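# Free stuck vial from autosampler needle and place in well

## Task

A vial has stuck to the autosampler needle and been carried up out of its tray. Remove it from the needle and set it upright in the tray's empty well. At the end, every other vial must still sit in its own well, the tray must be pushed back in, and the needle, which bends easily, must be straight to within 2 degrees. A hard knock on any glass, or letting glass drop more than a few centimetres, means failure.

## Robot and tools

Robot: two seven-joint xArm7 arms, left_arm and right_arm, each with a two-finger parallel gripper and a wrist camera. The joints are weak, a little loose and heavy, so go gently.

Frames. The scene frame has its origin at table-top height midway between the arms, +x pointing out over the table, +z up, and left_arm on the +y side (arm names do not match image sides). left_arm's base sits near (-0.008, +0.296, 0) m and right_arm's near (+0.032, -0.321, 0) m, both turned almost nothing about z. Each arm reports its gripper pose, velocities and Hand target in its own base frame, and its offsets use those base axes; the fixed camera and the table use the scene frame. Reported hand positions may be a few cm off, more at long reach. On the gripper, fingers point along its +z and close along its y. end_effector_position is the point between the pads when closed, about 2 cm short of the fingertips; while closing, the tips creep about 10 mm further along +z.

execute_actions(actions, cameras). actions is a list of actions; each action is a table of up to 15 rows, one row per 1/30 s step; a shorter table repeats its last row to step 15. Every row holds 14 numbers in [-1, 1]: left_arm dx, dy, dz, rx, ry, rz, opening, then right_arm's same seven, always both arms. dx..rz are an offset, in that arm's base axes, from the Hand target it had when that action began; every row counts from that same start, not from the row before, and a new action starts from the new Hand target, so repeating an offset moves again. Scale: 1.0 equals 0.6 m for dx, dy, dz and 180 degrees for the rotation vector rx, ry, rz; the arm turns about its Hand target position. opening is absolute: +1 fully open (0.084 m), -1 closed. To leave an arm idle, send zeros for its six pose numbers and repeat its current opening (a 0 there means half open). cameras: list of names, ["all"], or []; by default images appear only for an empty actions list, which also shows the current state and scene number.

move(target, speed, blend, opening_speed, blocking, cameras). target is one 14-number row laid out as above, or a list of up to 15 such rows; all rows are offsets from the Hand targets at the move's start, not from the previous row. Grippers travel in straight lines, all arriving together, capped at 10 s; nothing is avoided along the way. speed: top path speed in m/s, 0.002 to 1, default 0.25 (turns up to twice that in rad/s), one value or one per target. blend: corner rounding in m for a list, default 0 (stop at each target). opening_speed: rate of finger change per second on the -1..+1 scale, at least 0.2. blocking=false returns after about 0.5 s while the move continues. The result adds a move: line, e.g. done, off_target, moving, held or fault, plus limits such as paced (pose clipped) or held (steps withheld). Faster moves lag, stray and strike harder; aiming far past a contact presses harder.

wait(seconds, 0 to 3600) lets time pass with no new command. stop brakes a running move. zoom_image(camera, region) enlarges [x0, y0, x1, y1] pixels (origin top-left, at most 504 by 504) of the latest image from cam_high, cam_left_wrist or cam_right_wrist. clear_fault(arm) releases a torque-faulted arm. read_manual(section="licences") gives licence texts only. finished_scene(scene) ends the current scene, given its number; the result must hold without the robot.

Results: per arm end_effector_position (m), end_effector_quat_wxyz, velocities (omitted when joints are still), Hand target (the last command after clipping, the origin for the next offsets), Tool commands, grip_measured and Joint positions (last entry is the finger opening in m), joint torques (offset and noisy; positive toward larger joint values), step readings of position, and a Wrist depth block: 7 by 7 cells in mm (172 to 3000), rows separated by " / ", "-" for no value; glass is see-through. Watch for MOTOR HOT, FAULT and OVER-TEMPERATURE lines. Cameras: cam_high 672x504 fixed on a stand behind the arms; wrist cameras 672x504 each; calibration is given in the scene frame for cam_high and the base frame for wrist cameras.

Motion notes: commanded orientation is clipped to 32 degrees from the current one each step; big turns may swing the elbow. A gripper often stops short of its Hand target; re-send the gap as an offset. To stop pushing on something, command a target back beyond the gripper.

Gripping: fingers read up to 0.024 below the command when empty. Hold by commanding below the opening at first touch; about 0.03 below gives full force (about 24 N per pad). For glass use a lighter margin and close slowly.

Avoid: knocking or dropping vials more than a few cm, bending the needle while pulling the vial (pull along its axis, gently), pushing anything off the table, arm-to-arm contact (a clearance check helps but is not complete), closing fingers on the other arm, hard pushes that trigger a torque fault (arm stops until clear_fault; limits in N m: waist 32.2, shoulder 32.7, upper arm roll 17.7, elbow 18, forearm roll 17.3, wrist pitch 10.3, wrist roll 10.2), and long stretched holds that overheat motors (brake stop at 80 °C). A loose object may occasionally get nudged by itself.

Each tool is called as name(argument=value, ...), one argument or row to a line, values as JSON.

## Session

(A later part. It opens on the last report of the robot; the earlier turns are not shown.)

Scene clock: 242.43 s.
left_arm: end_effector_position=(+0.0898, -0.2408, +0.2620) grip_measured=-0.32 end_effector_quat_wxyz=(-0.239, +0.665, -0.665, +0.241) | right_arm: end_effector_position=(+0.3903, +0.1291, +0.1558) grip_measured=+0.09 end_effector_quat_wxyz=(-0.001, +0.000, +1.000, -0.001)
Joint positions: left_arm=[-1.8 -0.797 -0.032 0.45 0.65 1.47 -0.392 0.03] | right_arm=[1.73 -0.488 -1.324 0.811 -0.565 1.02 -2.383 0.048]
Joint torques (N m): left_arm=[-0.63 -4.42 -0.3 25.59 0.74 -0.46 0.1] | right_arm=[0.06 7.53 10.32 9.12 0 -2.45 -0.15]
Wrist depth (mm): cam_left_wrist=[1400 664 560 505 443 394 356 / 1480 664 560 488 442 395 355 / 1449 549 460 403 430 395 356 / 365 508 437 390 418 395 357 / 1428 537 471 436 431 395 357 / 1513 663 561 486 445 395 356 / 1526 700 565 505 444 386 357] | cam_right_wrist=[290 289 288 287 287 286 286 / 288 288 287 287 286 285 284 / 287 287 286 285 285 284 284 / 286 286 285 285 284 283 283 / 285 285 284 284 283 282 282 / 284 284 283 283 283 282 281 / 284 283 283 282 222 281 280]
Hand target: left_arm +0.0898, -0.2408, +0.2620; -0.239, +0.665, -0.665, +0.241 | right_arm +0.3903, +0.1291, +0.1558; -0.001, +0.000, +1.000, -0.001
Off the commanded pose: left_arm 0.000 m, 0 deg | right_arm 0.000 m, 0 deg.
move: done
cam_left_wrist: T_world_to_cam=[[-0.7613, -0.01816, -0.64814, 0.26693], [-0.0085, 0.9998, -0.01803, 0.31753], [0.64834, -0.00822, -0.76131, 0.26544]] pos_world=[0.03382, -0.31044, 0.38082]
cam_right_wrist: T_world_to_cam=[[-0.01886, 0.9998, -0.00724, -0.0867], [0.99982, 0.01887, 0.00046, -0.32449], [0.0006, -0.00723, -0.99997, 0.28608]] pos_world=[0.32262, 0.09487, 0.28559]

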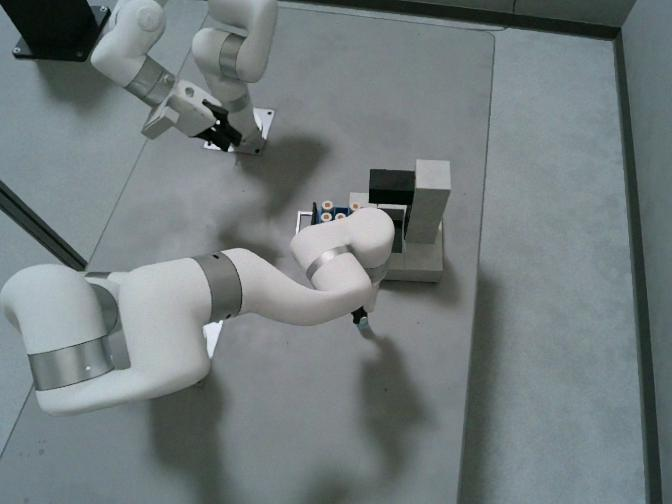

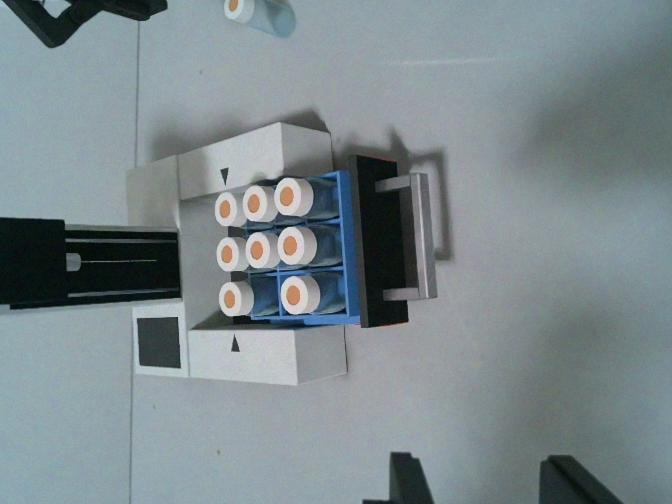

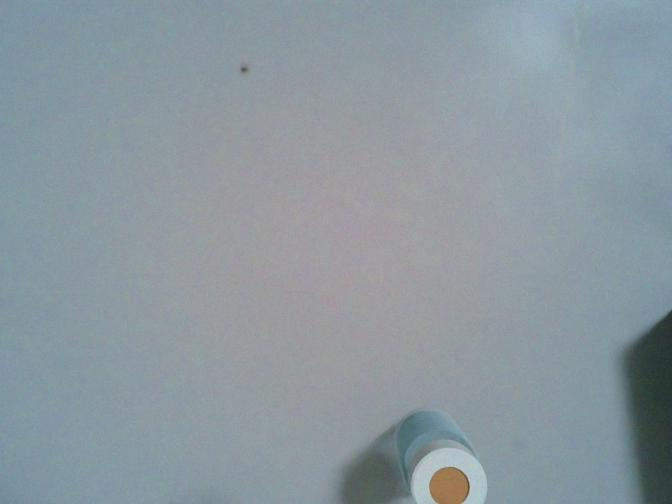

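move(
  target=[
    [0,0,0,0,0,0,-0.3,0.006,0.0015,-0.06,0,0,0,0],
    [0,0,0,0,0,0,-0.3,0.006,0.0015,-0.134,0,0,0,0],
    [0,0,0,0,0,0,-0.3,0.006,0.0015,-0.134,0,0,0,-0.6],
  ],
  speed=[0.12,0.06,0.05],
  opening_speed=0.5,
  cameras=["cam_high","cam_right_wrist"],
)

zoom_image(
  camera="cam_high",
  region=[340, 280, 390, 330],
)

Scene clock: 249.67 s.
left_arm: end_effector_position=(+0.0898, -0.2408, +0.2620) grip_measured=-0.32 end_effector_quat_wxyz=(-0.239, +0.665, -0.665, +0.241) | right_arm: end_effector_position=(+0.3939, +0.1300, +0.0754) grip_measured=-0.47 end_effector_quat_wxyz=(+0.000, +0.000, +1.000, -0.001)
Joint positions: left_arm=[-1.8 -0.797 -0.032 0.45 0.65 1.47 -0.392 0.03] | right_arm=[2.061 -0.438 -1.743 0.745 -0.641 0.776 -2.351 0.023]
Joint torques (N m): left_arm=[-0.42 -4.44 -0.26 25.52 0.74 -0.6 0.06] | right_arm=[0.37 8.15 4.93 13.82 -0.24 -1.31 -0.21]
Wrist depth (mm): cam_left_wrist=[1414 428 540 502 442 394 355 / 1480 665 560 486 442 394 357 / 1443 549 459 403 428 394 355 / 364 508 435 391 418 395 356 / 1431 540 472 437 430 395 357 / 1509 666 564 489 443 396 357 / 1523 700 563 505 443 386 357] | cam_right_wrist=[207 207 207 206 206 205 205 / 207 206 206 205 205 205 204 / 206 205 205 204 204 204 203 / 205 205 204 204 204 203 203 / 205 204 204 203 203 203 202 / 204 203 203 203 202 202 201 / 203 203 202 202 201 201 200]
Hand target: left_arm +0.0898, -0.2408, +0.2620; -0.239, +0.665, -0.665, +0.241 | right_arm +0.3939, +0.1300, +0.0754; -0.001, +0.000, +1.000, -0.001
Off the commanded pose: left_arm 0.000 m, 0 deg | right_arm 0.000 m, 0 deg.
move: done
cam_right_wrist: T_world_to_cam=[[-0.01886, 0.9998, -0.00724, -0.08822], [0.99982, 0.01887, 0.00056, -0.32809], [0.0007, -0.00723, -0.99997, 0.20565]] pos_world=[0.32622, 0.09587, 0.20519]

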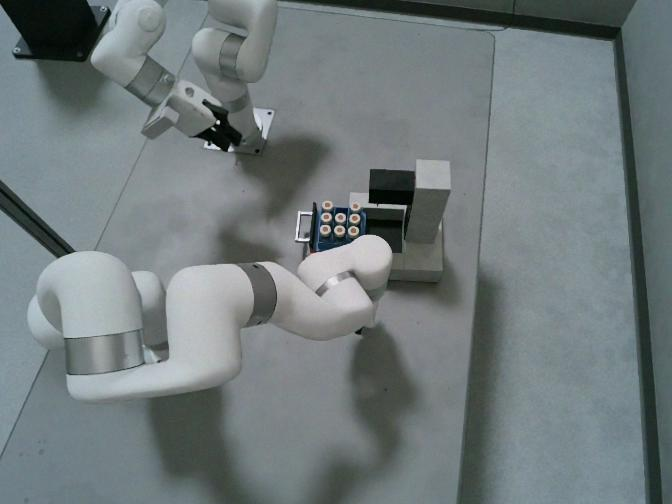

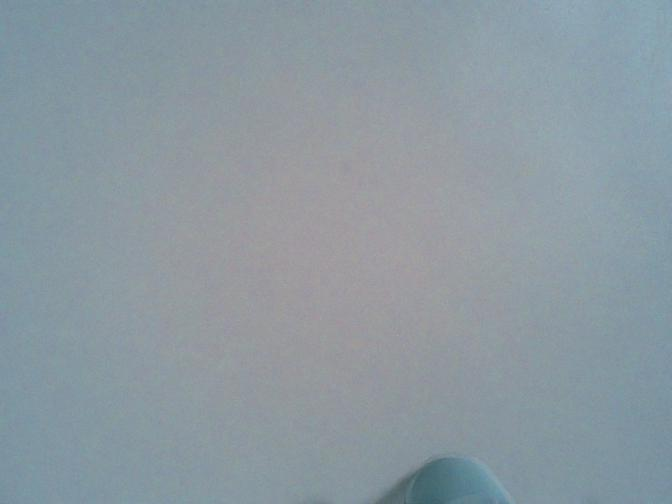

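Scaled by 10.080 from the camera's image (finer frame: 960x720).

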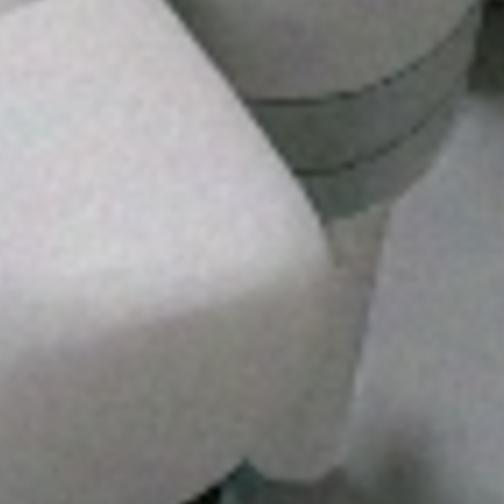

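move(
  target=[
    [0,0,0,0,0,0,-0.3,0,0,0.04,0,0,0,-0.6],
    [0,0,0,0,0,0,-0.3,0,0,0.22,0,0,0,-0.6],
  ],
  speed=[0.05,0.12],
  cameras=["all"],
)

zoom_image(
  camera="cam_left_wrist",
  region=[170, 130, 470, 350],
)

zoom_image(
  camera="cam_high",
  region=[290, 180, 390, 280],
)

Scene clock: 256.83 s.
left_arm: end_effector_position=(+0.0898, -0.2408, +0.2620) grip_measured=-0.32 end_effector_quat_wxyz=(-0.239, +0.665, -0.665, +0.241) | right_arm: end_effector_position=(+0.3939, +0.1300, +0.2074) grip_measured=-0.47 end_effector_quat_wxyz=(-0.001, +0.000, +1.000, -0.001)
Joint positions: left_arm=[-1.8 -0.797 -0.032 0.45 0.65 1.47 -0.392 0.03] | right_arm=[1.661 -0.516 -1.192 0.907 -0.523 1.17 -2.4 0.023]
Joint torques (N m): left_arm=[-0.48 -4.3 -0.3 25.46 0.95 -0.55 0.11] | right_arm=[-0.59 1.59 10.7 18.46 -0.3 -1.29 -0.33]
Wrist depth (mm): cam_left_wrist=[1480 664 583 503 441 394 355 / 1487 664 562 489 443 394 356 / 1440 551 459 403 429 395 357 / 363 506 436 391 418 395 357 / 1422 539 472 436 430 394 358 / 1519 668 562 488 444 397 357 / 1513 696 564 505 444 385 357] | cam_right_wrist=[342 341 340 339 338 338 337 / 341 340 339 339 338 337 336 / 339 339 338 338 337 336 335 / 338 338 337 336 335 335 334 / 337 337 336 335 334 334 333 / 337 336 335 334 333 332 332 / 335 335 334 333 332 332 331]
Hand target: left_arm +0.0898, -0.2408, +0.2620; -0.239, +0.665, -0.665, +0.241 | right_arm +0.3939, +0.1300, +0.2074; -0.001, +0.000, +1.000, -0.001
Off the commanded pose: left_arm 0.000 m, 0 deg | right_arm 0.000 m, 0 deg.
move: done
cam_left_wrist: T_world_to_cam=[[-0.7613, -0.01816, -0.64814, 0.26693], [-0.0085, 0.9998, -0.01803, 0.31753], [0.64834, -0.00822, -0.76131, 0.26544]] pos_world=[0.03382, -0.31044, 0.38082]
cam_right_wrist: T_world_to_cam=[[-0.01886, 0.9998, -0.00724, -0.08726], [0.99982, 0.01887, 0.00056, -0.32816], [0.0007, -0.00723, -0.99997, 0.33765]] pos_world=[0.32622, 0.09587, 0.33719]

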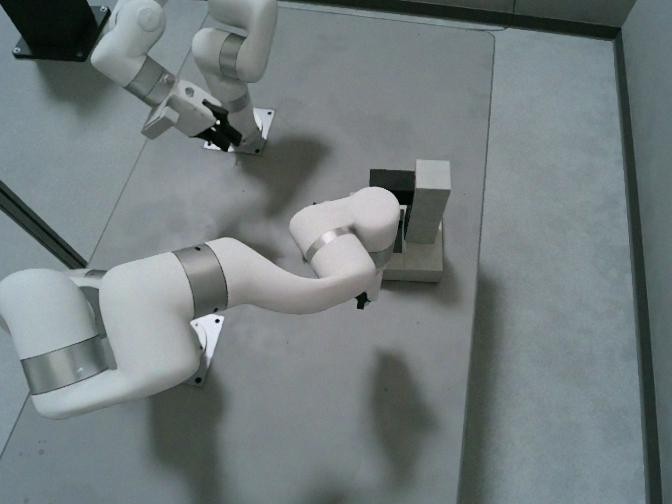

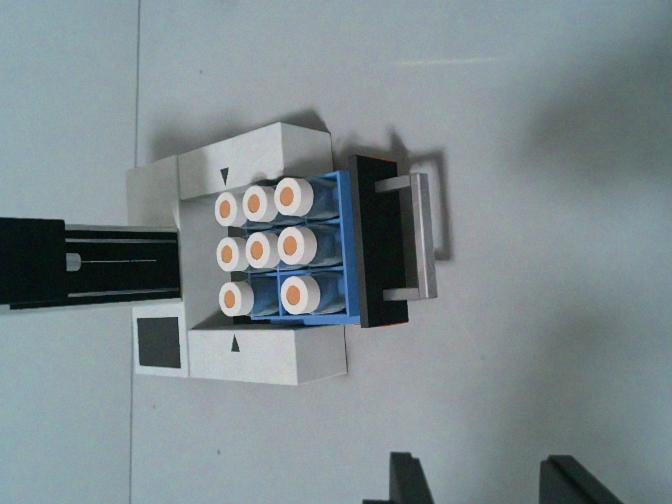

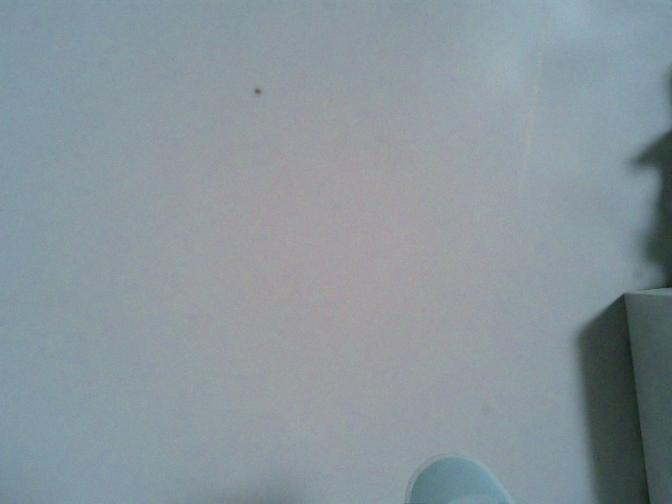

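Scaled by 1.680 from the camera's image (finer frame: 960x720).

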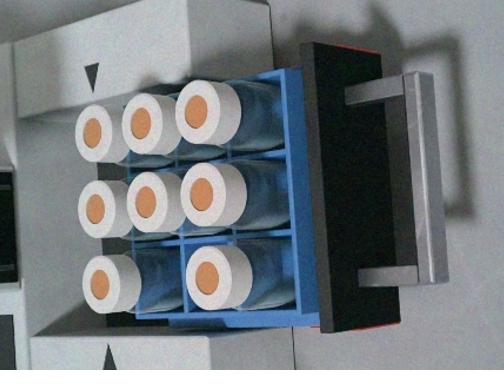

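Scaled by 5.040 from the camera's image (finer frame: 960x720).

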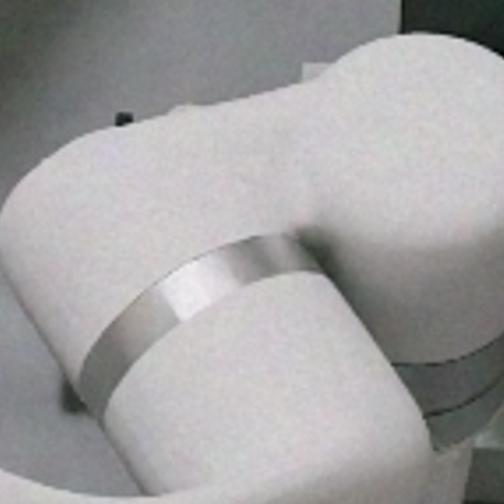

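move(
  target=[
    [0,0,0,0,0,0,-0.3,-0.1,0.1,0.09,0,0,0,-0.6],
    [0,0,0,0,0,0,-0.3,-0.137,0.38,0.09,0,0,0,-0.6],
  ],
  speed=0.15,
  cameras=["all"],
)

zoom_image(
  camera="cam_right_wrist",
  region=[300, 200, 672, 504],
)

Scene clock: 262.20 s.
left_arm: end_effector_position=(+0.0898, -0.2408, +0.2620) grip_measured=-0.32 end_effector_quat_wxyz=(-0.239, +0.665, -0.665, +0.241) | right_arm: end_effector_position=(+0.3118, +0.3579, +0.2614) grip_measured=-0.47 end_effector_quat_wxyz=(+0.000, +0.000, +1.000, -0.001)
Joint positions: left_arm=[-1.8 -0.797 -0.032 0.45 0.65 1.47 -0.392 0.03] | right_arm=[1.942 -0.009 -1.084 1.209 -0.009 1.216 -2.279 0.023]
Joint torques (N m): left_arm=[-0.37 -4.15 -0.3 25.64 1 -0.7 0.05] | right_arm=[0.91 -9.16 -0.17 20.96 -0.1 -1.2 -0.44]
Wrist depth (mm): cam_left_wrist=[1474 661 585 503 443 393 356 / 1503 664 563 486 442 395 356 / 1462 547 460 403 429 395 356 / 357 506 436 391 417 395 357 / 310 541 470 437 430 395 356 / 1513 663 561 490 443 396 356 / 1539 700 563 506 443 386 357] | cam_right_wrist=[397 395 394 392 391 389 387 / 397 395 393 392 390 388 387 / 396 394 392 390 388 388 386 / 395 393 392 345 345 385 386 / 394 391 345 284 284 385 384 / 392 391 389 285 342 351 383 / 391 390 329 283 281 324 382]
Hand target: left_arm +0.0898, -0.2408, +0.2620; -0.239, +0.665, -0.665, +0.241 | right_arm +0.3117, +0.3580, +0.2614; -0.001, +0.000, +1.000, -0.001
Off the commanded pose: left_arm 0.000 m, 0 deg | right_arm 0.000 m, 0 deg.
move: done
cam_left_wrist: T_world_to_cam=[[-0.7613, -0.01816, -0.64814, 0.26693], [-0.0085, 0.9998, -0.01803, 0.31753], [0.64834, -0.00822, -0.76131, 0.26544]] pos_world=[0.03382, -0.31044, 0.38082]
cam_right_wrist: T_world_to_cam=[[-0.01866, 0.9998, -0.00714, -0.31636], [0.99983, 0.01867, 0.00057, -0.25034], [0.0007, -0.00713, -0.99997, 0.39332]] pos_world=[0.24412, 0.32377, 0.39119]

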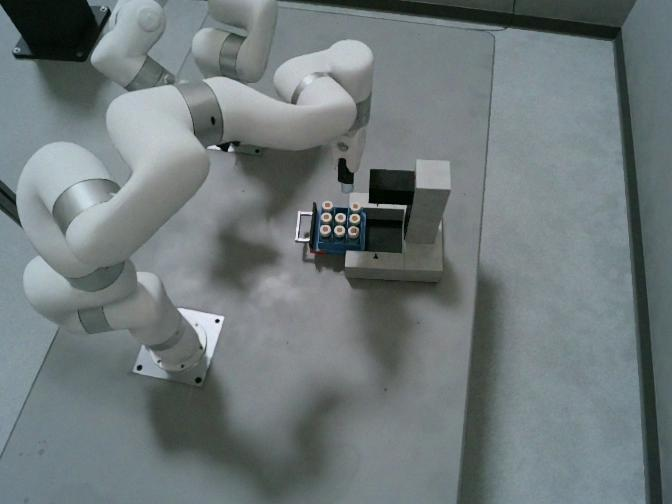

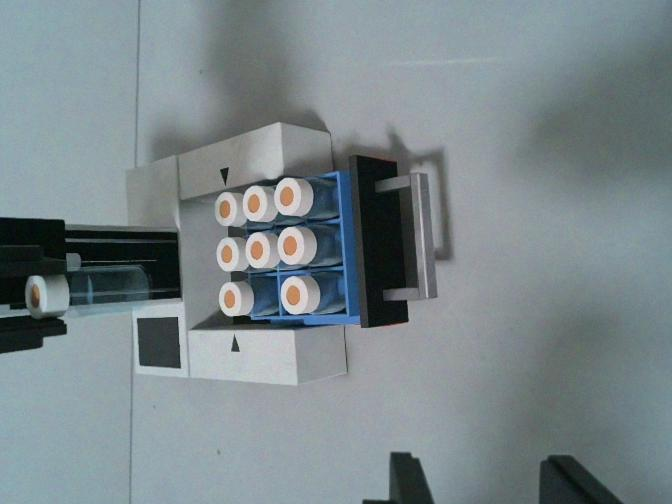

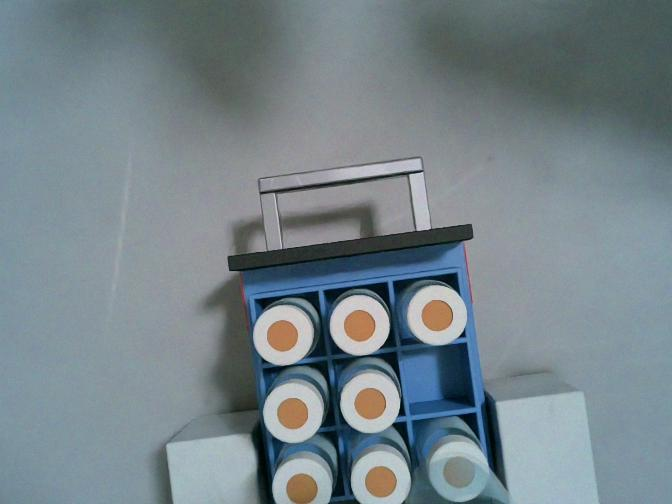

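Scaled by 1.355 from the camera's image (finer frame: 960x720).

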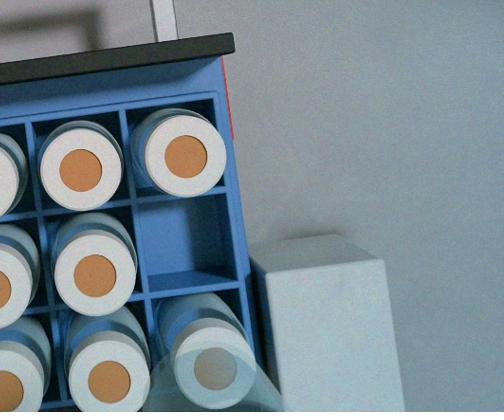

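move(
  target=[
    [0,0,0,0,0,0,-0.3,-0.0238,0.0157,0,0,0,0,-0.6],
    [0,0,0,0,0,0,-0.3,-0.0238,0.0157,-0.085,0,0,0,-0.6],
  ],
  speed=0.08,
  cameras=["all"],
)

zoom_image(
  camera="cam_right_wrist",
  region=[300, 200, 672, 504],
)

zoom_image(
  camera="cam_left_wrist",
  region=[170, 180, 370, 350],
)

zoom_image(
  camera="cam_high",
  region=[310, 180, 370, 240],
)

Scene clock: 271.77 s.
left_arm: end_effector_position=(+0.0898, -0.2408, +0.2620) grip_measured=-0.32 end_effector_quat_wxyz=(-0.239, +0.665, -0.665, +0.241) | right_arm: end_effector_position=(+0.2974, +0.3674, +0.2104) grip_measured=-0.47 end_effector_quat_wxyz=(-0.001, +0.000, +1.000, -0.001)
Joint positions: left_arm=[-1.8 -0.797 -0.032 0.45 0.65 1.47 -0.392 0.03] | right_arm=[1.948 0.051 -1.073 1.095 0.05 1.073 -2.289 0.023]
Joint torques (N m): left_arm=[-0.36 -4.03 -0.31 25.46 0.96 -0.66 0.07] | right_arm=[-0.04 -8.66 -1.28 11.53 0.15 -2.29 -0.27]
Wrist depth (mm): cam_left_wrist=[1483 665 585 504 442 394 355 / 1490 662 561 489 442 395 356 / 1465 550 460 403 430 394 356 / 286 508 437 390 418 394 356 / 275 475 473 437 430 395 357 / 288 637 564 488 443 395 357 / 1487 694 565 506 442 386 357] | cam_right_wrist=[345 344 342 341 340 338 337 / 345 342 341 340 339 337 336 / 344 342 340 339 337 337 335 / 343 341 340 338 337 335 335 / 342 341 295 269 293 335 334 / 341 340 234 233 292 334 334 / 340 339 241 264 290 282 332]
Hand target: left_arm +0.0898, -0.2408, +0.2620; -0.239, +0.665, -0.665, +0.241 | right_arm +0.2974, +0.3674, +0.2104; -0.001, +0.000, +1.000, -0.001
Off the commanded pose: left_arm 0.000 m, 0 deg | right_arm 0.000 m, 0 deg.
move: done
cam_left_wrist: T_world_to_cam=[[-0.7613, -0.01816, -0.64814, 0.26693], [-0.0085, 0.9998, -0.01803, 0.31753], [0.64834, -0.00822, -0.76131, 0.26544]] pos_world=[0.03382, -0.31044, 0.38082]
cam_right_wrist: T_world_to_cam=[[-0.01886, 0.9998, -0.00724, -0.32641], [0.99982, 0.01887, 0.00056, -0.23626], [0.0007, -0.00723, -0.99997, 0.34243]] pos_world=[0.22982, 0.33327, 0.34019]

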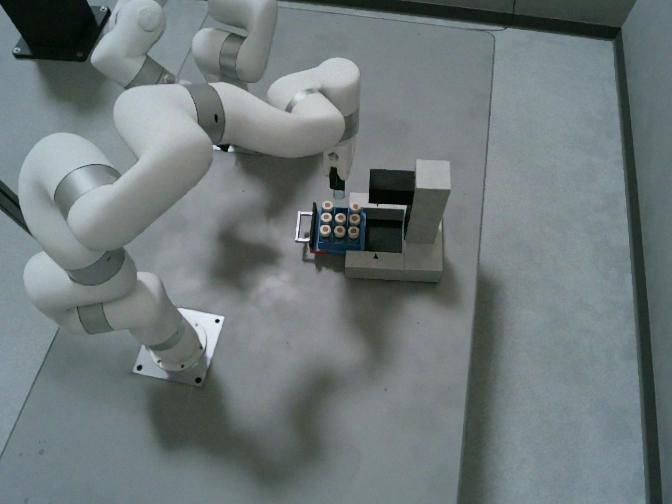

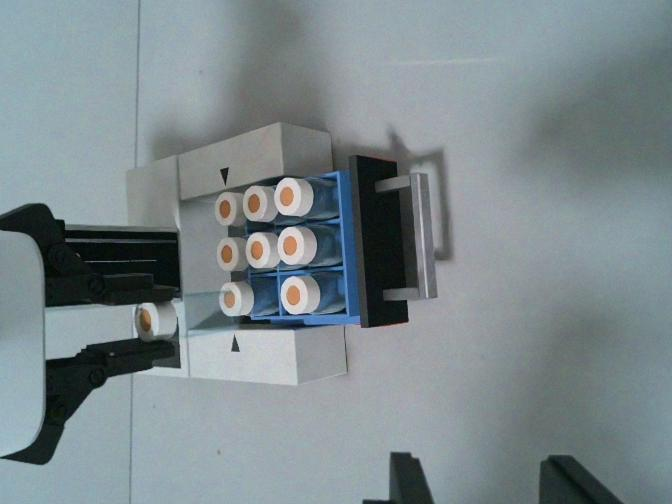

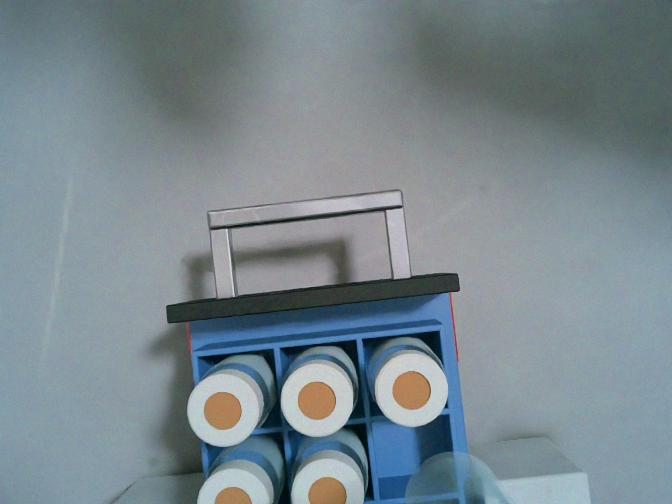

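Scaled by 1.355 from the camera's image (finer frame: 960x720).

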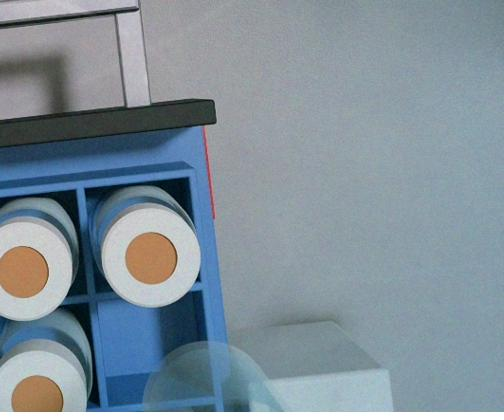

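Scaled by 2.520 from the camera's image (finer frame: 960x720).

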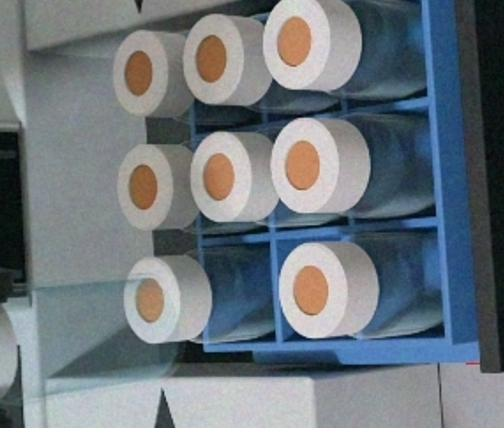

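Scaled by 8.400 from the camera's image (finer frame: 960x720).

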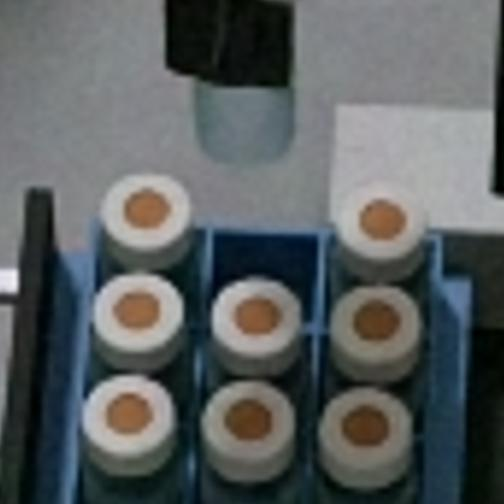

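move(
  target=[
    [0,0,0,0,0,0,-0.3,0.005,-0.0085,0,0,0,0,-0.6],
    [0,0,0,0,0,0,-0.3,0.005,-0.0085,-0.037,0,0,0,-0.6],
  ],
  speed=0.06,
  cameras=["all"],
)

zoom_image(
  camera="cam_right_wrist",
  region=[300, 300, 572, 504],
)

zoom_image(
  camera="cam_left_wrist",
  region=[130, 180, 370, 350],
)

zoom_image(
  camera="cam_high",
  region=[310, 180, 370, 240],
)

Scene clock: 277.60 s.
left_arm: end_effector_position=(+0.0898, -0.2408, +0.2620) grip_measured=-0.32 end_effector_quat_wxyz=(-0.239, +0.665, -0.665, +0.241) | right_arm: end_effector_position=(+0.3004, +0.3623, +0.1882) grip_measured=-0.47 end_effector_quat_wxyz=(-0.001, +0.000, +1.000, -0.001)
Joint positions: left_arm=[-1.8 -0.797 -0.032 0.45 0.65 1.47 -0.392 0.03] | right_arm=[1.933 0.085 -1.076 1.048 0.087 1.012 -2.328 0.023]
Joint torques (N m): left_arm=[-0.3 -4.04 -0.25 25.52 1.01 -0.77 0.08] | right_arm=[-0.16 -10.08 -0.88 11.3 -0.37 -2.4 -0.37]
Wrist depth (mm): cam_left_wrist=[1480 662 584 505 441 393 356 / 1493 664 562 488 443 394 355 / 1465 550 460 403 431 394 357 / 272 493 437 390 417 395 356 / 271 334 469 434 430 396 357 / 275 639 562 488 444 396 356 / 1480 698 563 506 443 385 357] | cam_right_wrist=[323 321 320 319 317 316 314 / 322 321 319 318 317 315 313 / 321 320 318 317 315 314 313 / 320 319 317 316 314 313 312 / 320 318 273 244 270 313 312 / 319 317 212 211 210 311 311 / 318 317 257 218 269 276 309]
Hand target: left_arm +0.0898, -0.2408, +0.2620; -0.239, +0.665, -0.665, +0.241 | right_arm +0.3004, +0.3623, +0.1882; -0.001, +0.000, +1.000, -0.001
Off the commanded pose: left_arm 0.000 m, 0 deg | right_arm 0.000 m, 0 deg.
move: done
cam_left_wrist: T_world_to_cam=[[-0.7613, -0.01816, -0.64814, 0.26693], [-0.0085, 0.9998, -0.01803, 0.31753], [0.64834, -0.00822, -0.76131, 0.26544]] pos_world=[0.03382, -0.31044, 0.38082]
cam_right_wrist: T_world_to_cam=[[-0.01886, 0.9998, -0.00724, -0.32142], [0.99982, 0.01887, 0.00056, -0.23905], [0.0007, -0.00723, -0.99997, 0.32019]] pos_world=[0.23272, 0.32817, 0.31799]

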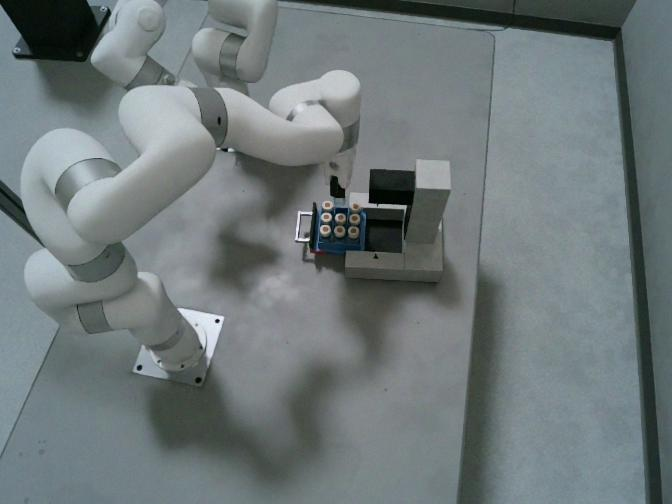

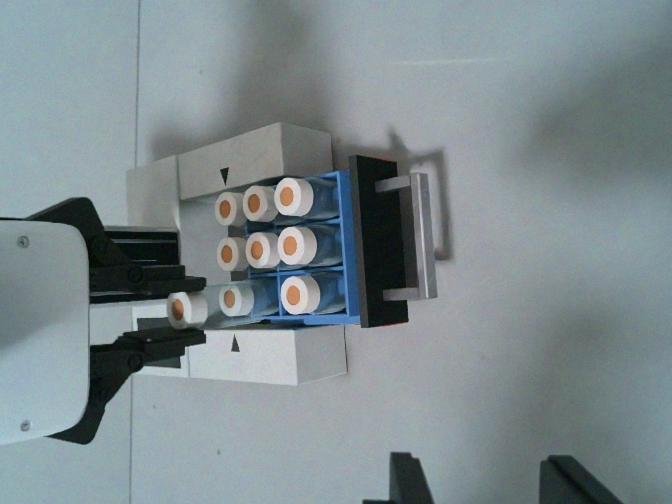

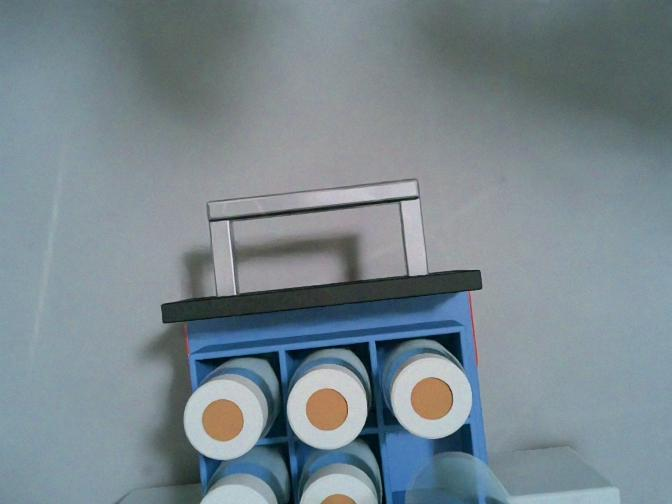

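Scaled by 1.853 from the camera's image (finer frame: 960x720).

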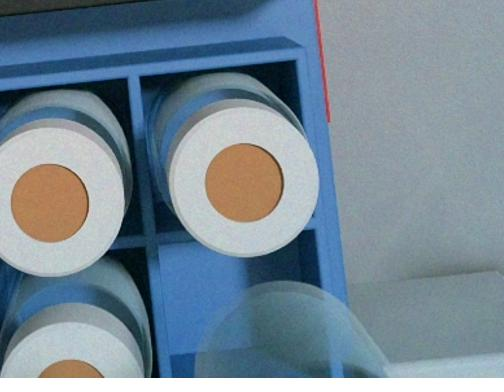

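Scaled by 2.100 from the camera's image (finer frame: 960x720).

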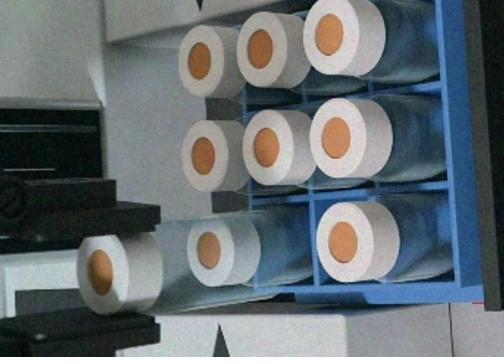

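Scaled by 8.400 from the camera's image (finer frame: 960x720).

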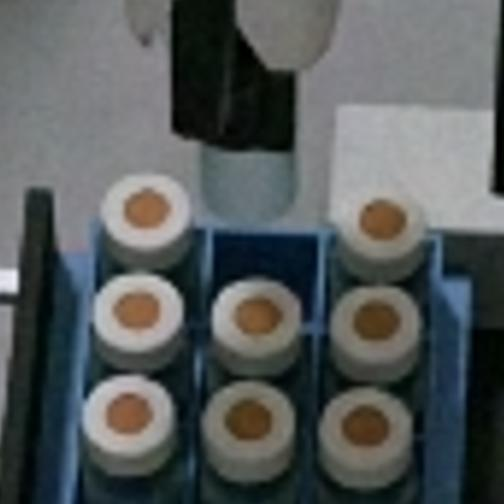

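move(
  target=[
    [0,0,0,0,0,0,-0.3,0.0067,-0.0023,0.003,0,0,0,-0.6],
    [0,0,0,0,0,0,-0.3,0.0067,-0.0023,-0.022,0,0,0,-0.6],
  ],
  speed=0.05,
  cameras=["all"],
)

zoom_image(
  camera="cam_right_wrist",
  region=[300, 300, 572, 504],
)

zoom_image(
  camera="cam_left_wrist",
  region=[130, 180, 370, 350],
)

zoom_image(
  camera="cam_high",
  region=[310, 180, 370, 240],
)

Scene clock: 282.10 s.
left_arm: end_effector_position=(+0.0898, -0.2408, +0.2620) grip_measured=-0.32 end_effector_quat_wxyz=(-0.239, +0.665, -0.665, +0.241) | right_arm: end_effector_position=(+0.3044, +0.3609, +0.1750) grip_measured=-0.47 end_effector_quat_wxyz=(+0.000, +0.000, +1.000, -0.001)
Joint positions: left_arm=[-1.8 -0.797 -0.032 0.45 0.65 1.47 -0.392 0.03] | right_arm=[1.913 0.126 -1.071 1.034 0.132 0.98 -2.37 0.023]
Joint torques (N m): left_arm=[-0.32 -3.99 -0.21 25.54 1.01 -0.76 0.09] | right_arm=[0.04 -10.2 -1.44 10.77 -0.43 -2.38 -0.39]
Wrist depth (mm): cam_left_wrist=[1474 664 583 504 443 394 357 / 1493 663 562 487 443 394 355 / 1468 549 459 404 429 396 356 / 282 495 437 390 417 394 357 / 274 347 468 437 429 395 356 / 277 635 563 488 443 395 357 / 1526 700 564 505 442 385 357] | cam_right_wrist=[309 308 306 305 304 303 302 / 309 307 306 305 303 302 301 / 308 306 305 303 302 301 300 / 307 306 304 303 244 300 299 / 306 305 236 258 257 300 299 / 305 305 199 198 197 299 298 / 305 304 250 203 256 264 297]
Hand target: left_arm +0.0898, -0.2408, +0.2620; -0.239, +0.665, -0.665, +0.241 | right_arm +0.3044, +0.3609, +0.1750; -0.001, +0.000, +1.000, -0.001
Off the commanded pose: left_arm 0.000 m, 0 deg | right_arm 0.000 m, 0 deg.
move: done
cam_left_wrist: T_world_to_cam=[[-0.7613, -0.01816, -0.64814, 0.26693], [-0.0085, 0.9998, -0.01803, 0.31753], [0.64834, -0.00822, -0.76131, 0.26544]] pos_world=[0.03382, -0.31044, 0.38082]
cam_right_wrist: T_world_to_cam=[[-0.01886, 0.9998, -0.00724, -0.32003], [0.99982, 0.01887, 0.00056, -0.24312], [0.0007, -0.00723, -0.99997, 0.30698]] pos_world=[0.23682, 0.32677, 0.30479]

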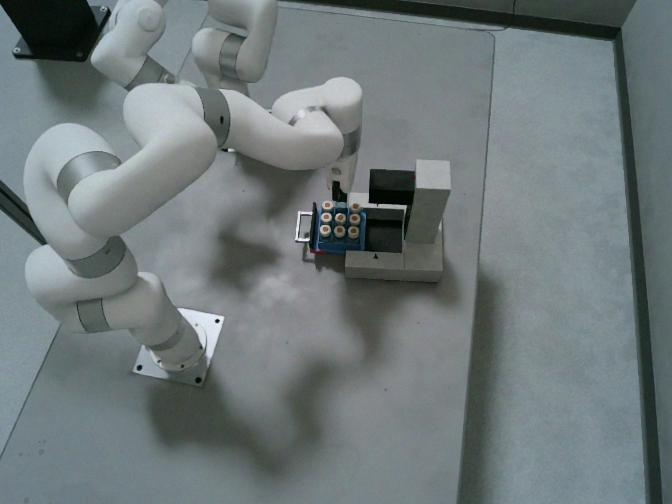

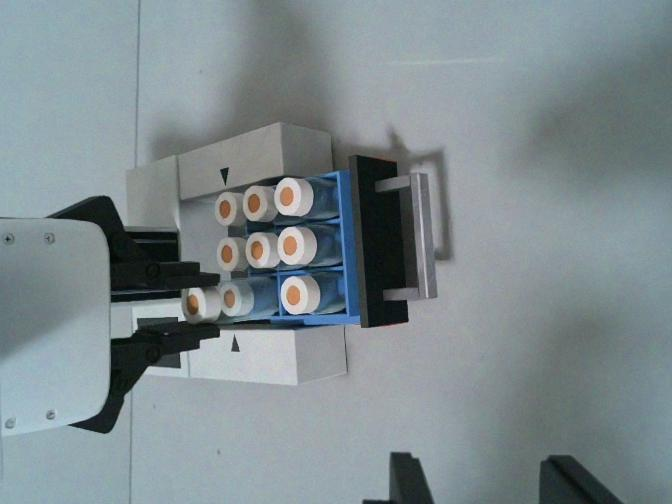

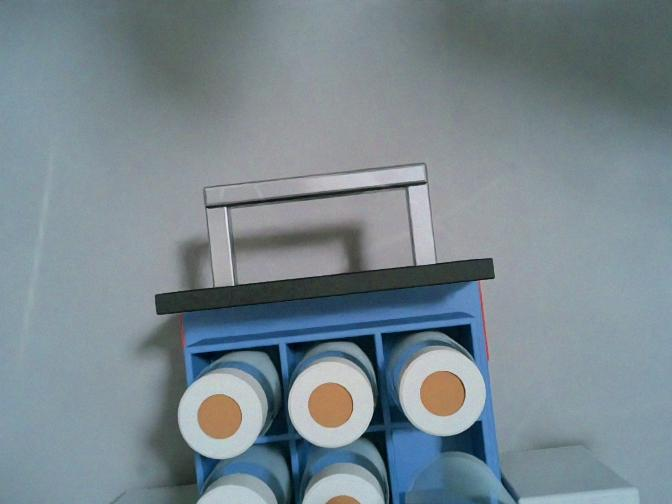

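Scaled by 1.853 from the camera's image (finer frame: 960x720).

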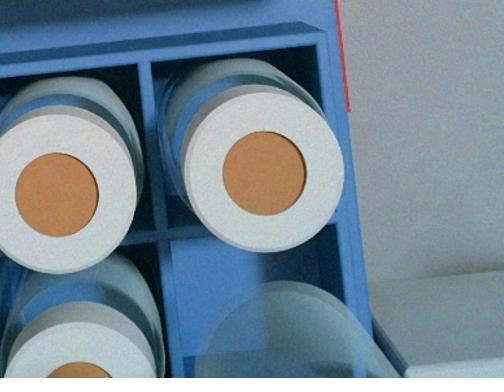

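Scaled by 2.100 from the camera's image (finer frame: 960x720).

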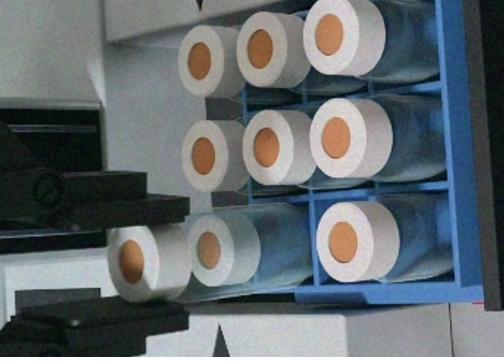

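Scaled by 8.400 from the camera's image (finer frame: 960x720).

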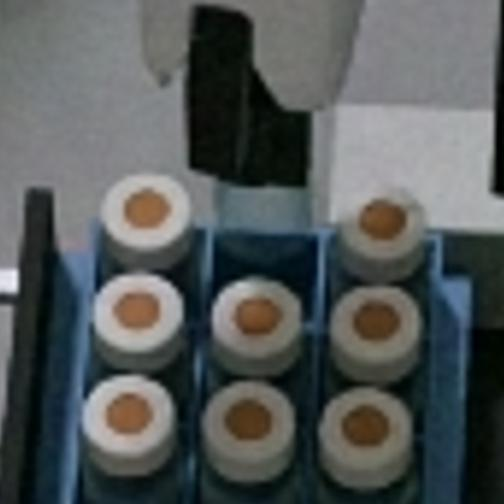

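move(
  target=[
    [0,0,0,0,0,0,-0.3,-0.001,0,-0.045,0,0,0,-0.6],
  ],
  speed=0.03,
  cameras=["all"],
)

zoom_image(
  camera="cam_left_wrist",
  region=[130, 180, 370, 350],
)

zoom_image(
  camera="cam_high",
  region=[310, 180, 370, 240],
)

Scene clock: 286.23 s.
left_arm: end_effector_position=(+0.0898, -0.2408, +0.2620) grip_measured=-0.32 end_effector_quat_wxyz=(-0.239, +0.665, -0.665, +0.241) | right_arm: end_effector_position=(+0.3038, +0.3609, +0.1480) grip_measured=-0.47 end_effector_quat_wxyz=(+0.000, +0.000, +1.000, -0.001)
Joint positions: left_arm=[-1.8 -0.797 -0.032 0.45 0.65 1.47 -0.392 0.03] | right_arm=[1.883 0.19 -1.046 0.996 0.207 0.913 -2.424 0.023]
Joint torques (N m): left_arm=[-0.39 -3.94 -0.15 25.51 1.1 -0.79 0.16] | right_arm=[-0.26 -11.36 -2.2 10.33 0.01 -2.4 -0.27]
Wrist depth (mm): cam_left_wrist=[1471 662 583 503 442 394 355 / 1490 664 562 486 443 395 357 / 1452 548 458 404 430 394 356 / 281 321 423 391 417 395 357 / 273 320 455 436 431 395 357 / 277 347 562 488 443 396 356 / 1519 696 566 506 444 385 356] | cam_right_wrist=[281 280 279 278 277 276 275 / 281 279 279 278 276 275 274 / 280 279 277 218 275 275 273 / 279 278 277 276 217 274 272 / 279 233 232 226 230 273 272 / 278 206 208 - 230 272 271 / 278 - 231 230 229 271 270]
Hand target: left_arm +0.0898, -0.2408, +0.2620; -0.239, +0.665, -0.665, +0.241 | right_arm +0.3038, +0.3609, +0.1480; -0.001, +0.000, +1.000, -0.001
Off the commanded pose: left_arm 0.000 m, 0 deg | right_arm 0.000 m, 0 deg.
move: done
cam_left_wrist: T_world_to_cam=[[-0.7613, -0.01816, -0.64814, 0.26693], [-0.0085, 0.9998, -0.01803, 0.31753], [0.64834, -0.00822, -0.76131, 0.26544]] pos_world=[0.03382, -0.31044, 0.38082]
cam_right_wrist: T_world_to_cam=[[-0.01886, 0.9998, -0.00724, -0.32024], [0.99982, 0.01887, 0.00056, -0.2425], [0.0007, -0.00723, -0.99997, 0.27998]] pos_world=[0.23622, 0.32677, 0.27779]

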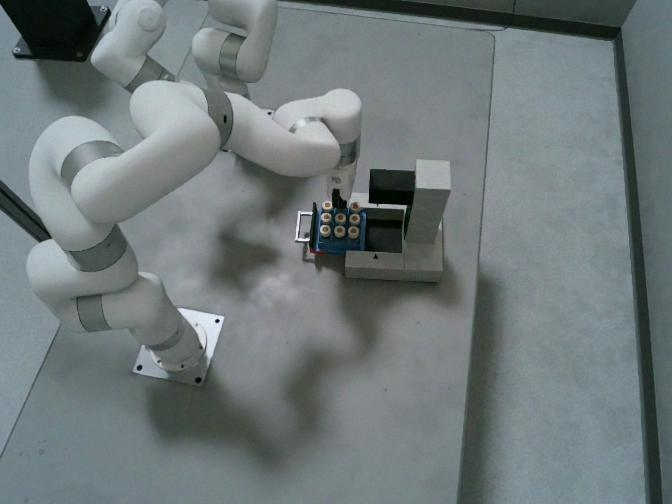

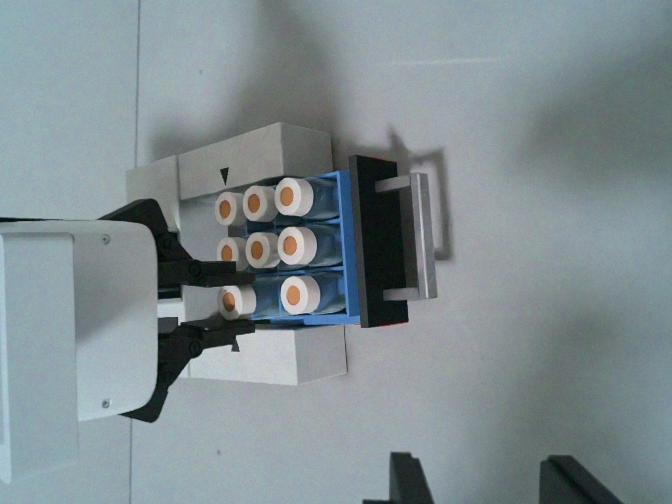

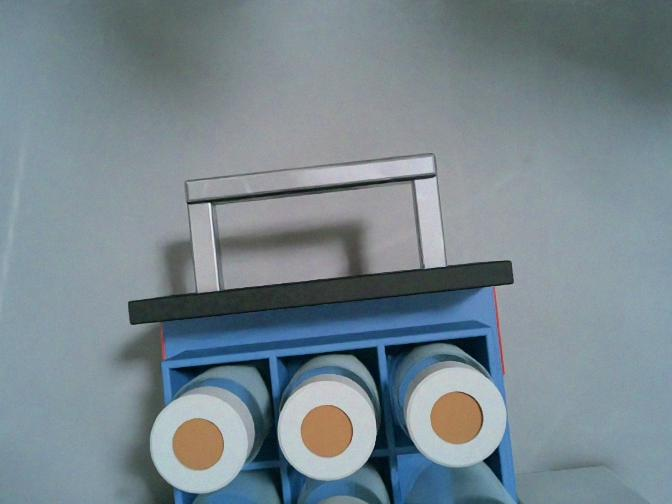

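Scaled by 2.100 from the camera's image (finer frame: 960x720).

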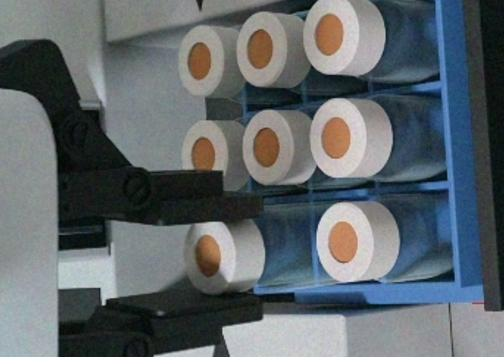

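Scaled by 8.400 from the camera's image (finer frame: 960x720).

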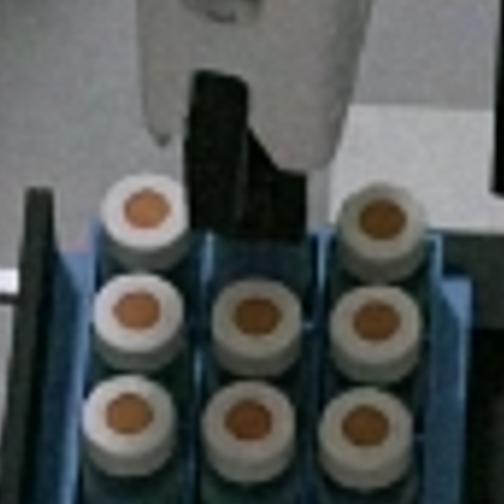

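move(
  target=[
    [0,0,0,0,0,0,-0.3,0,0,-0.027,0,0,0,-0.6],
  ],
  speed=0.025,
  cameras=["cam_left_wrist","cam_right_wrist"],
)

zoom_image(
  camera="cam_left_wrist",
  region=[130, 180, 370, 350],
)

Scene clock: 288.97 s.
left_arm: end_effector_position=(+0.0898, -0.2408, +0.2620) grip_measured=-0.32 end_effector_quat_wxyz=(-0.239, +0.665, -0.665, +0.241) | right_arm: end_effector_position=(+0.3038, +0.3609, +0.1318) grip_measured=-0.47 end_effector_quat_wxyz=(+0.000, +0.000, +1.000, -0.001)
Joint positions: left_arm=[-1.8 -0.797 -0.032 0.45 0.65 1.47 -0.392 0.03] | right_arm=[1.86 0.231 -1.023 0.979 0.256 0.876 -2.459 0.023]
Joint torques (N m): left_arm=[-0.32 -3.73 -0.18 25.55 1.12 -0.85 0.16] | right_arm=[0.1 -12.72 -2.5 10.05 0.05 -2.14 -0.33]
Wrist depth (mm): cam_left_wrist=[1471 666 582 502 440 394 355 / 1487 666 560 486 443 394 356 / 1462 546 460 404 431 394 356 / 279 317 403 390 416 395 356 / 274 319 395 436 430 395 357 / 282 326 562 488 444 396 357 / 1526 698 565 508 444 385 356] | cam_right_wrist=[265 264 263 262 261 260 259 / 265 263 262 261 260 259 258 / 264 263 203 210 201 258 257 / 263 263 261 260 201 257 257 / 262 217 216 215 214 257 256 / 262 205 193 215 214 256 255 / 261 - - - 213 247 254]
Hand target: left_arm +0.0898, -0.2408, +0.2620; -0.239, +0.665, -0.665, +0.241 | right_arm +0.3038, +0.3609, +0.1318; -0.001, +0.000, +1.000, -0.001
Off the commanded pose: left_arm 0.000 m, 0 deg | right_arm 0.000 m, 0 deg.
move: done
cam_left_wrist: T_world_to_cam=[[-0.7613, -0.01816, -0.64814, 0.26693], [-0.0085, 0.9998, -0.01803, 0.31753], [0.64834, -0.00822, -0.76131, 0.26544]] pos_world=[0.03382, -0.31044, 0.38082]
cam_right_wrist: T_world_to_cam=[[-0.01886, 0.9998, -0.00724, -0.32036], [0.99982, 0.01887, 0.00056, -0.24249], [0.0007, -0.00723, -0.99997, 0.26378]] pos_world=[0.23622, 0.32677, 0.26159]

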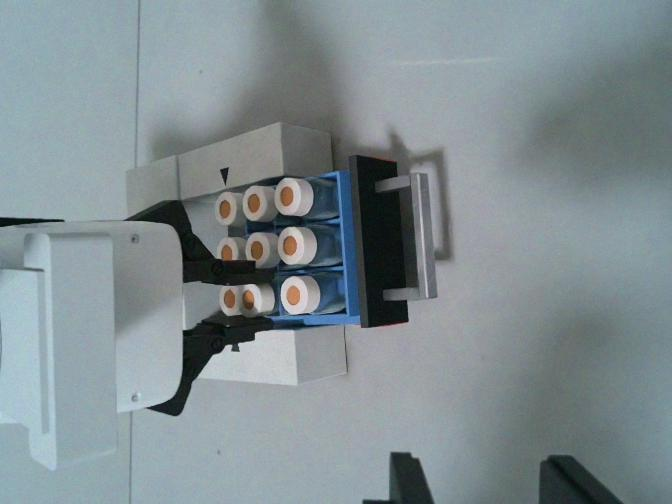

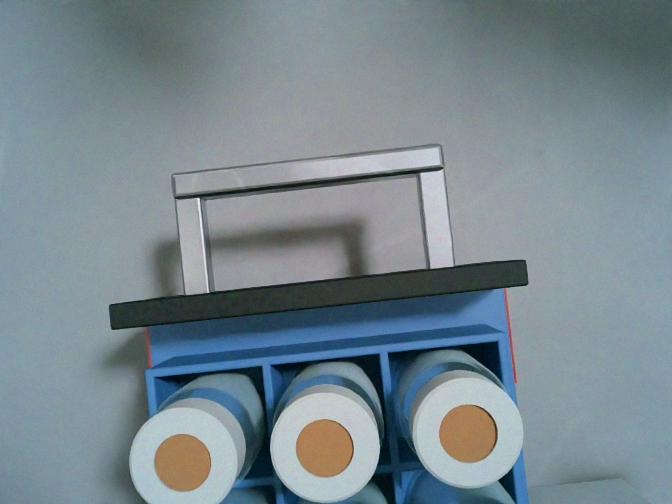

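Scaled by 2.100 from the camera's image (finer frame: 960x720).

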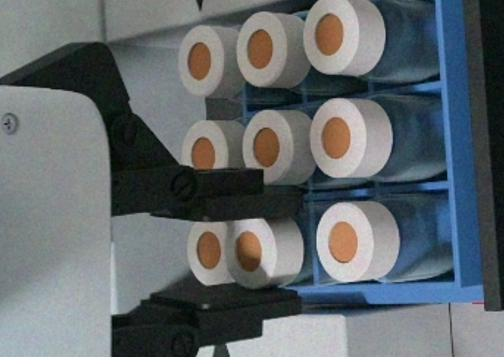

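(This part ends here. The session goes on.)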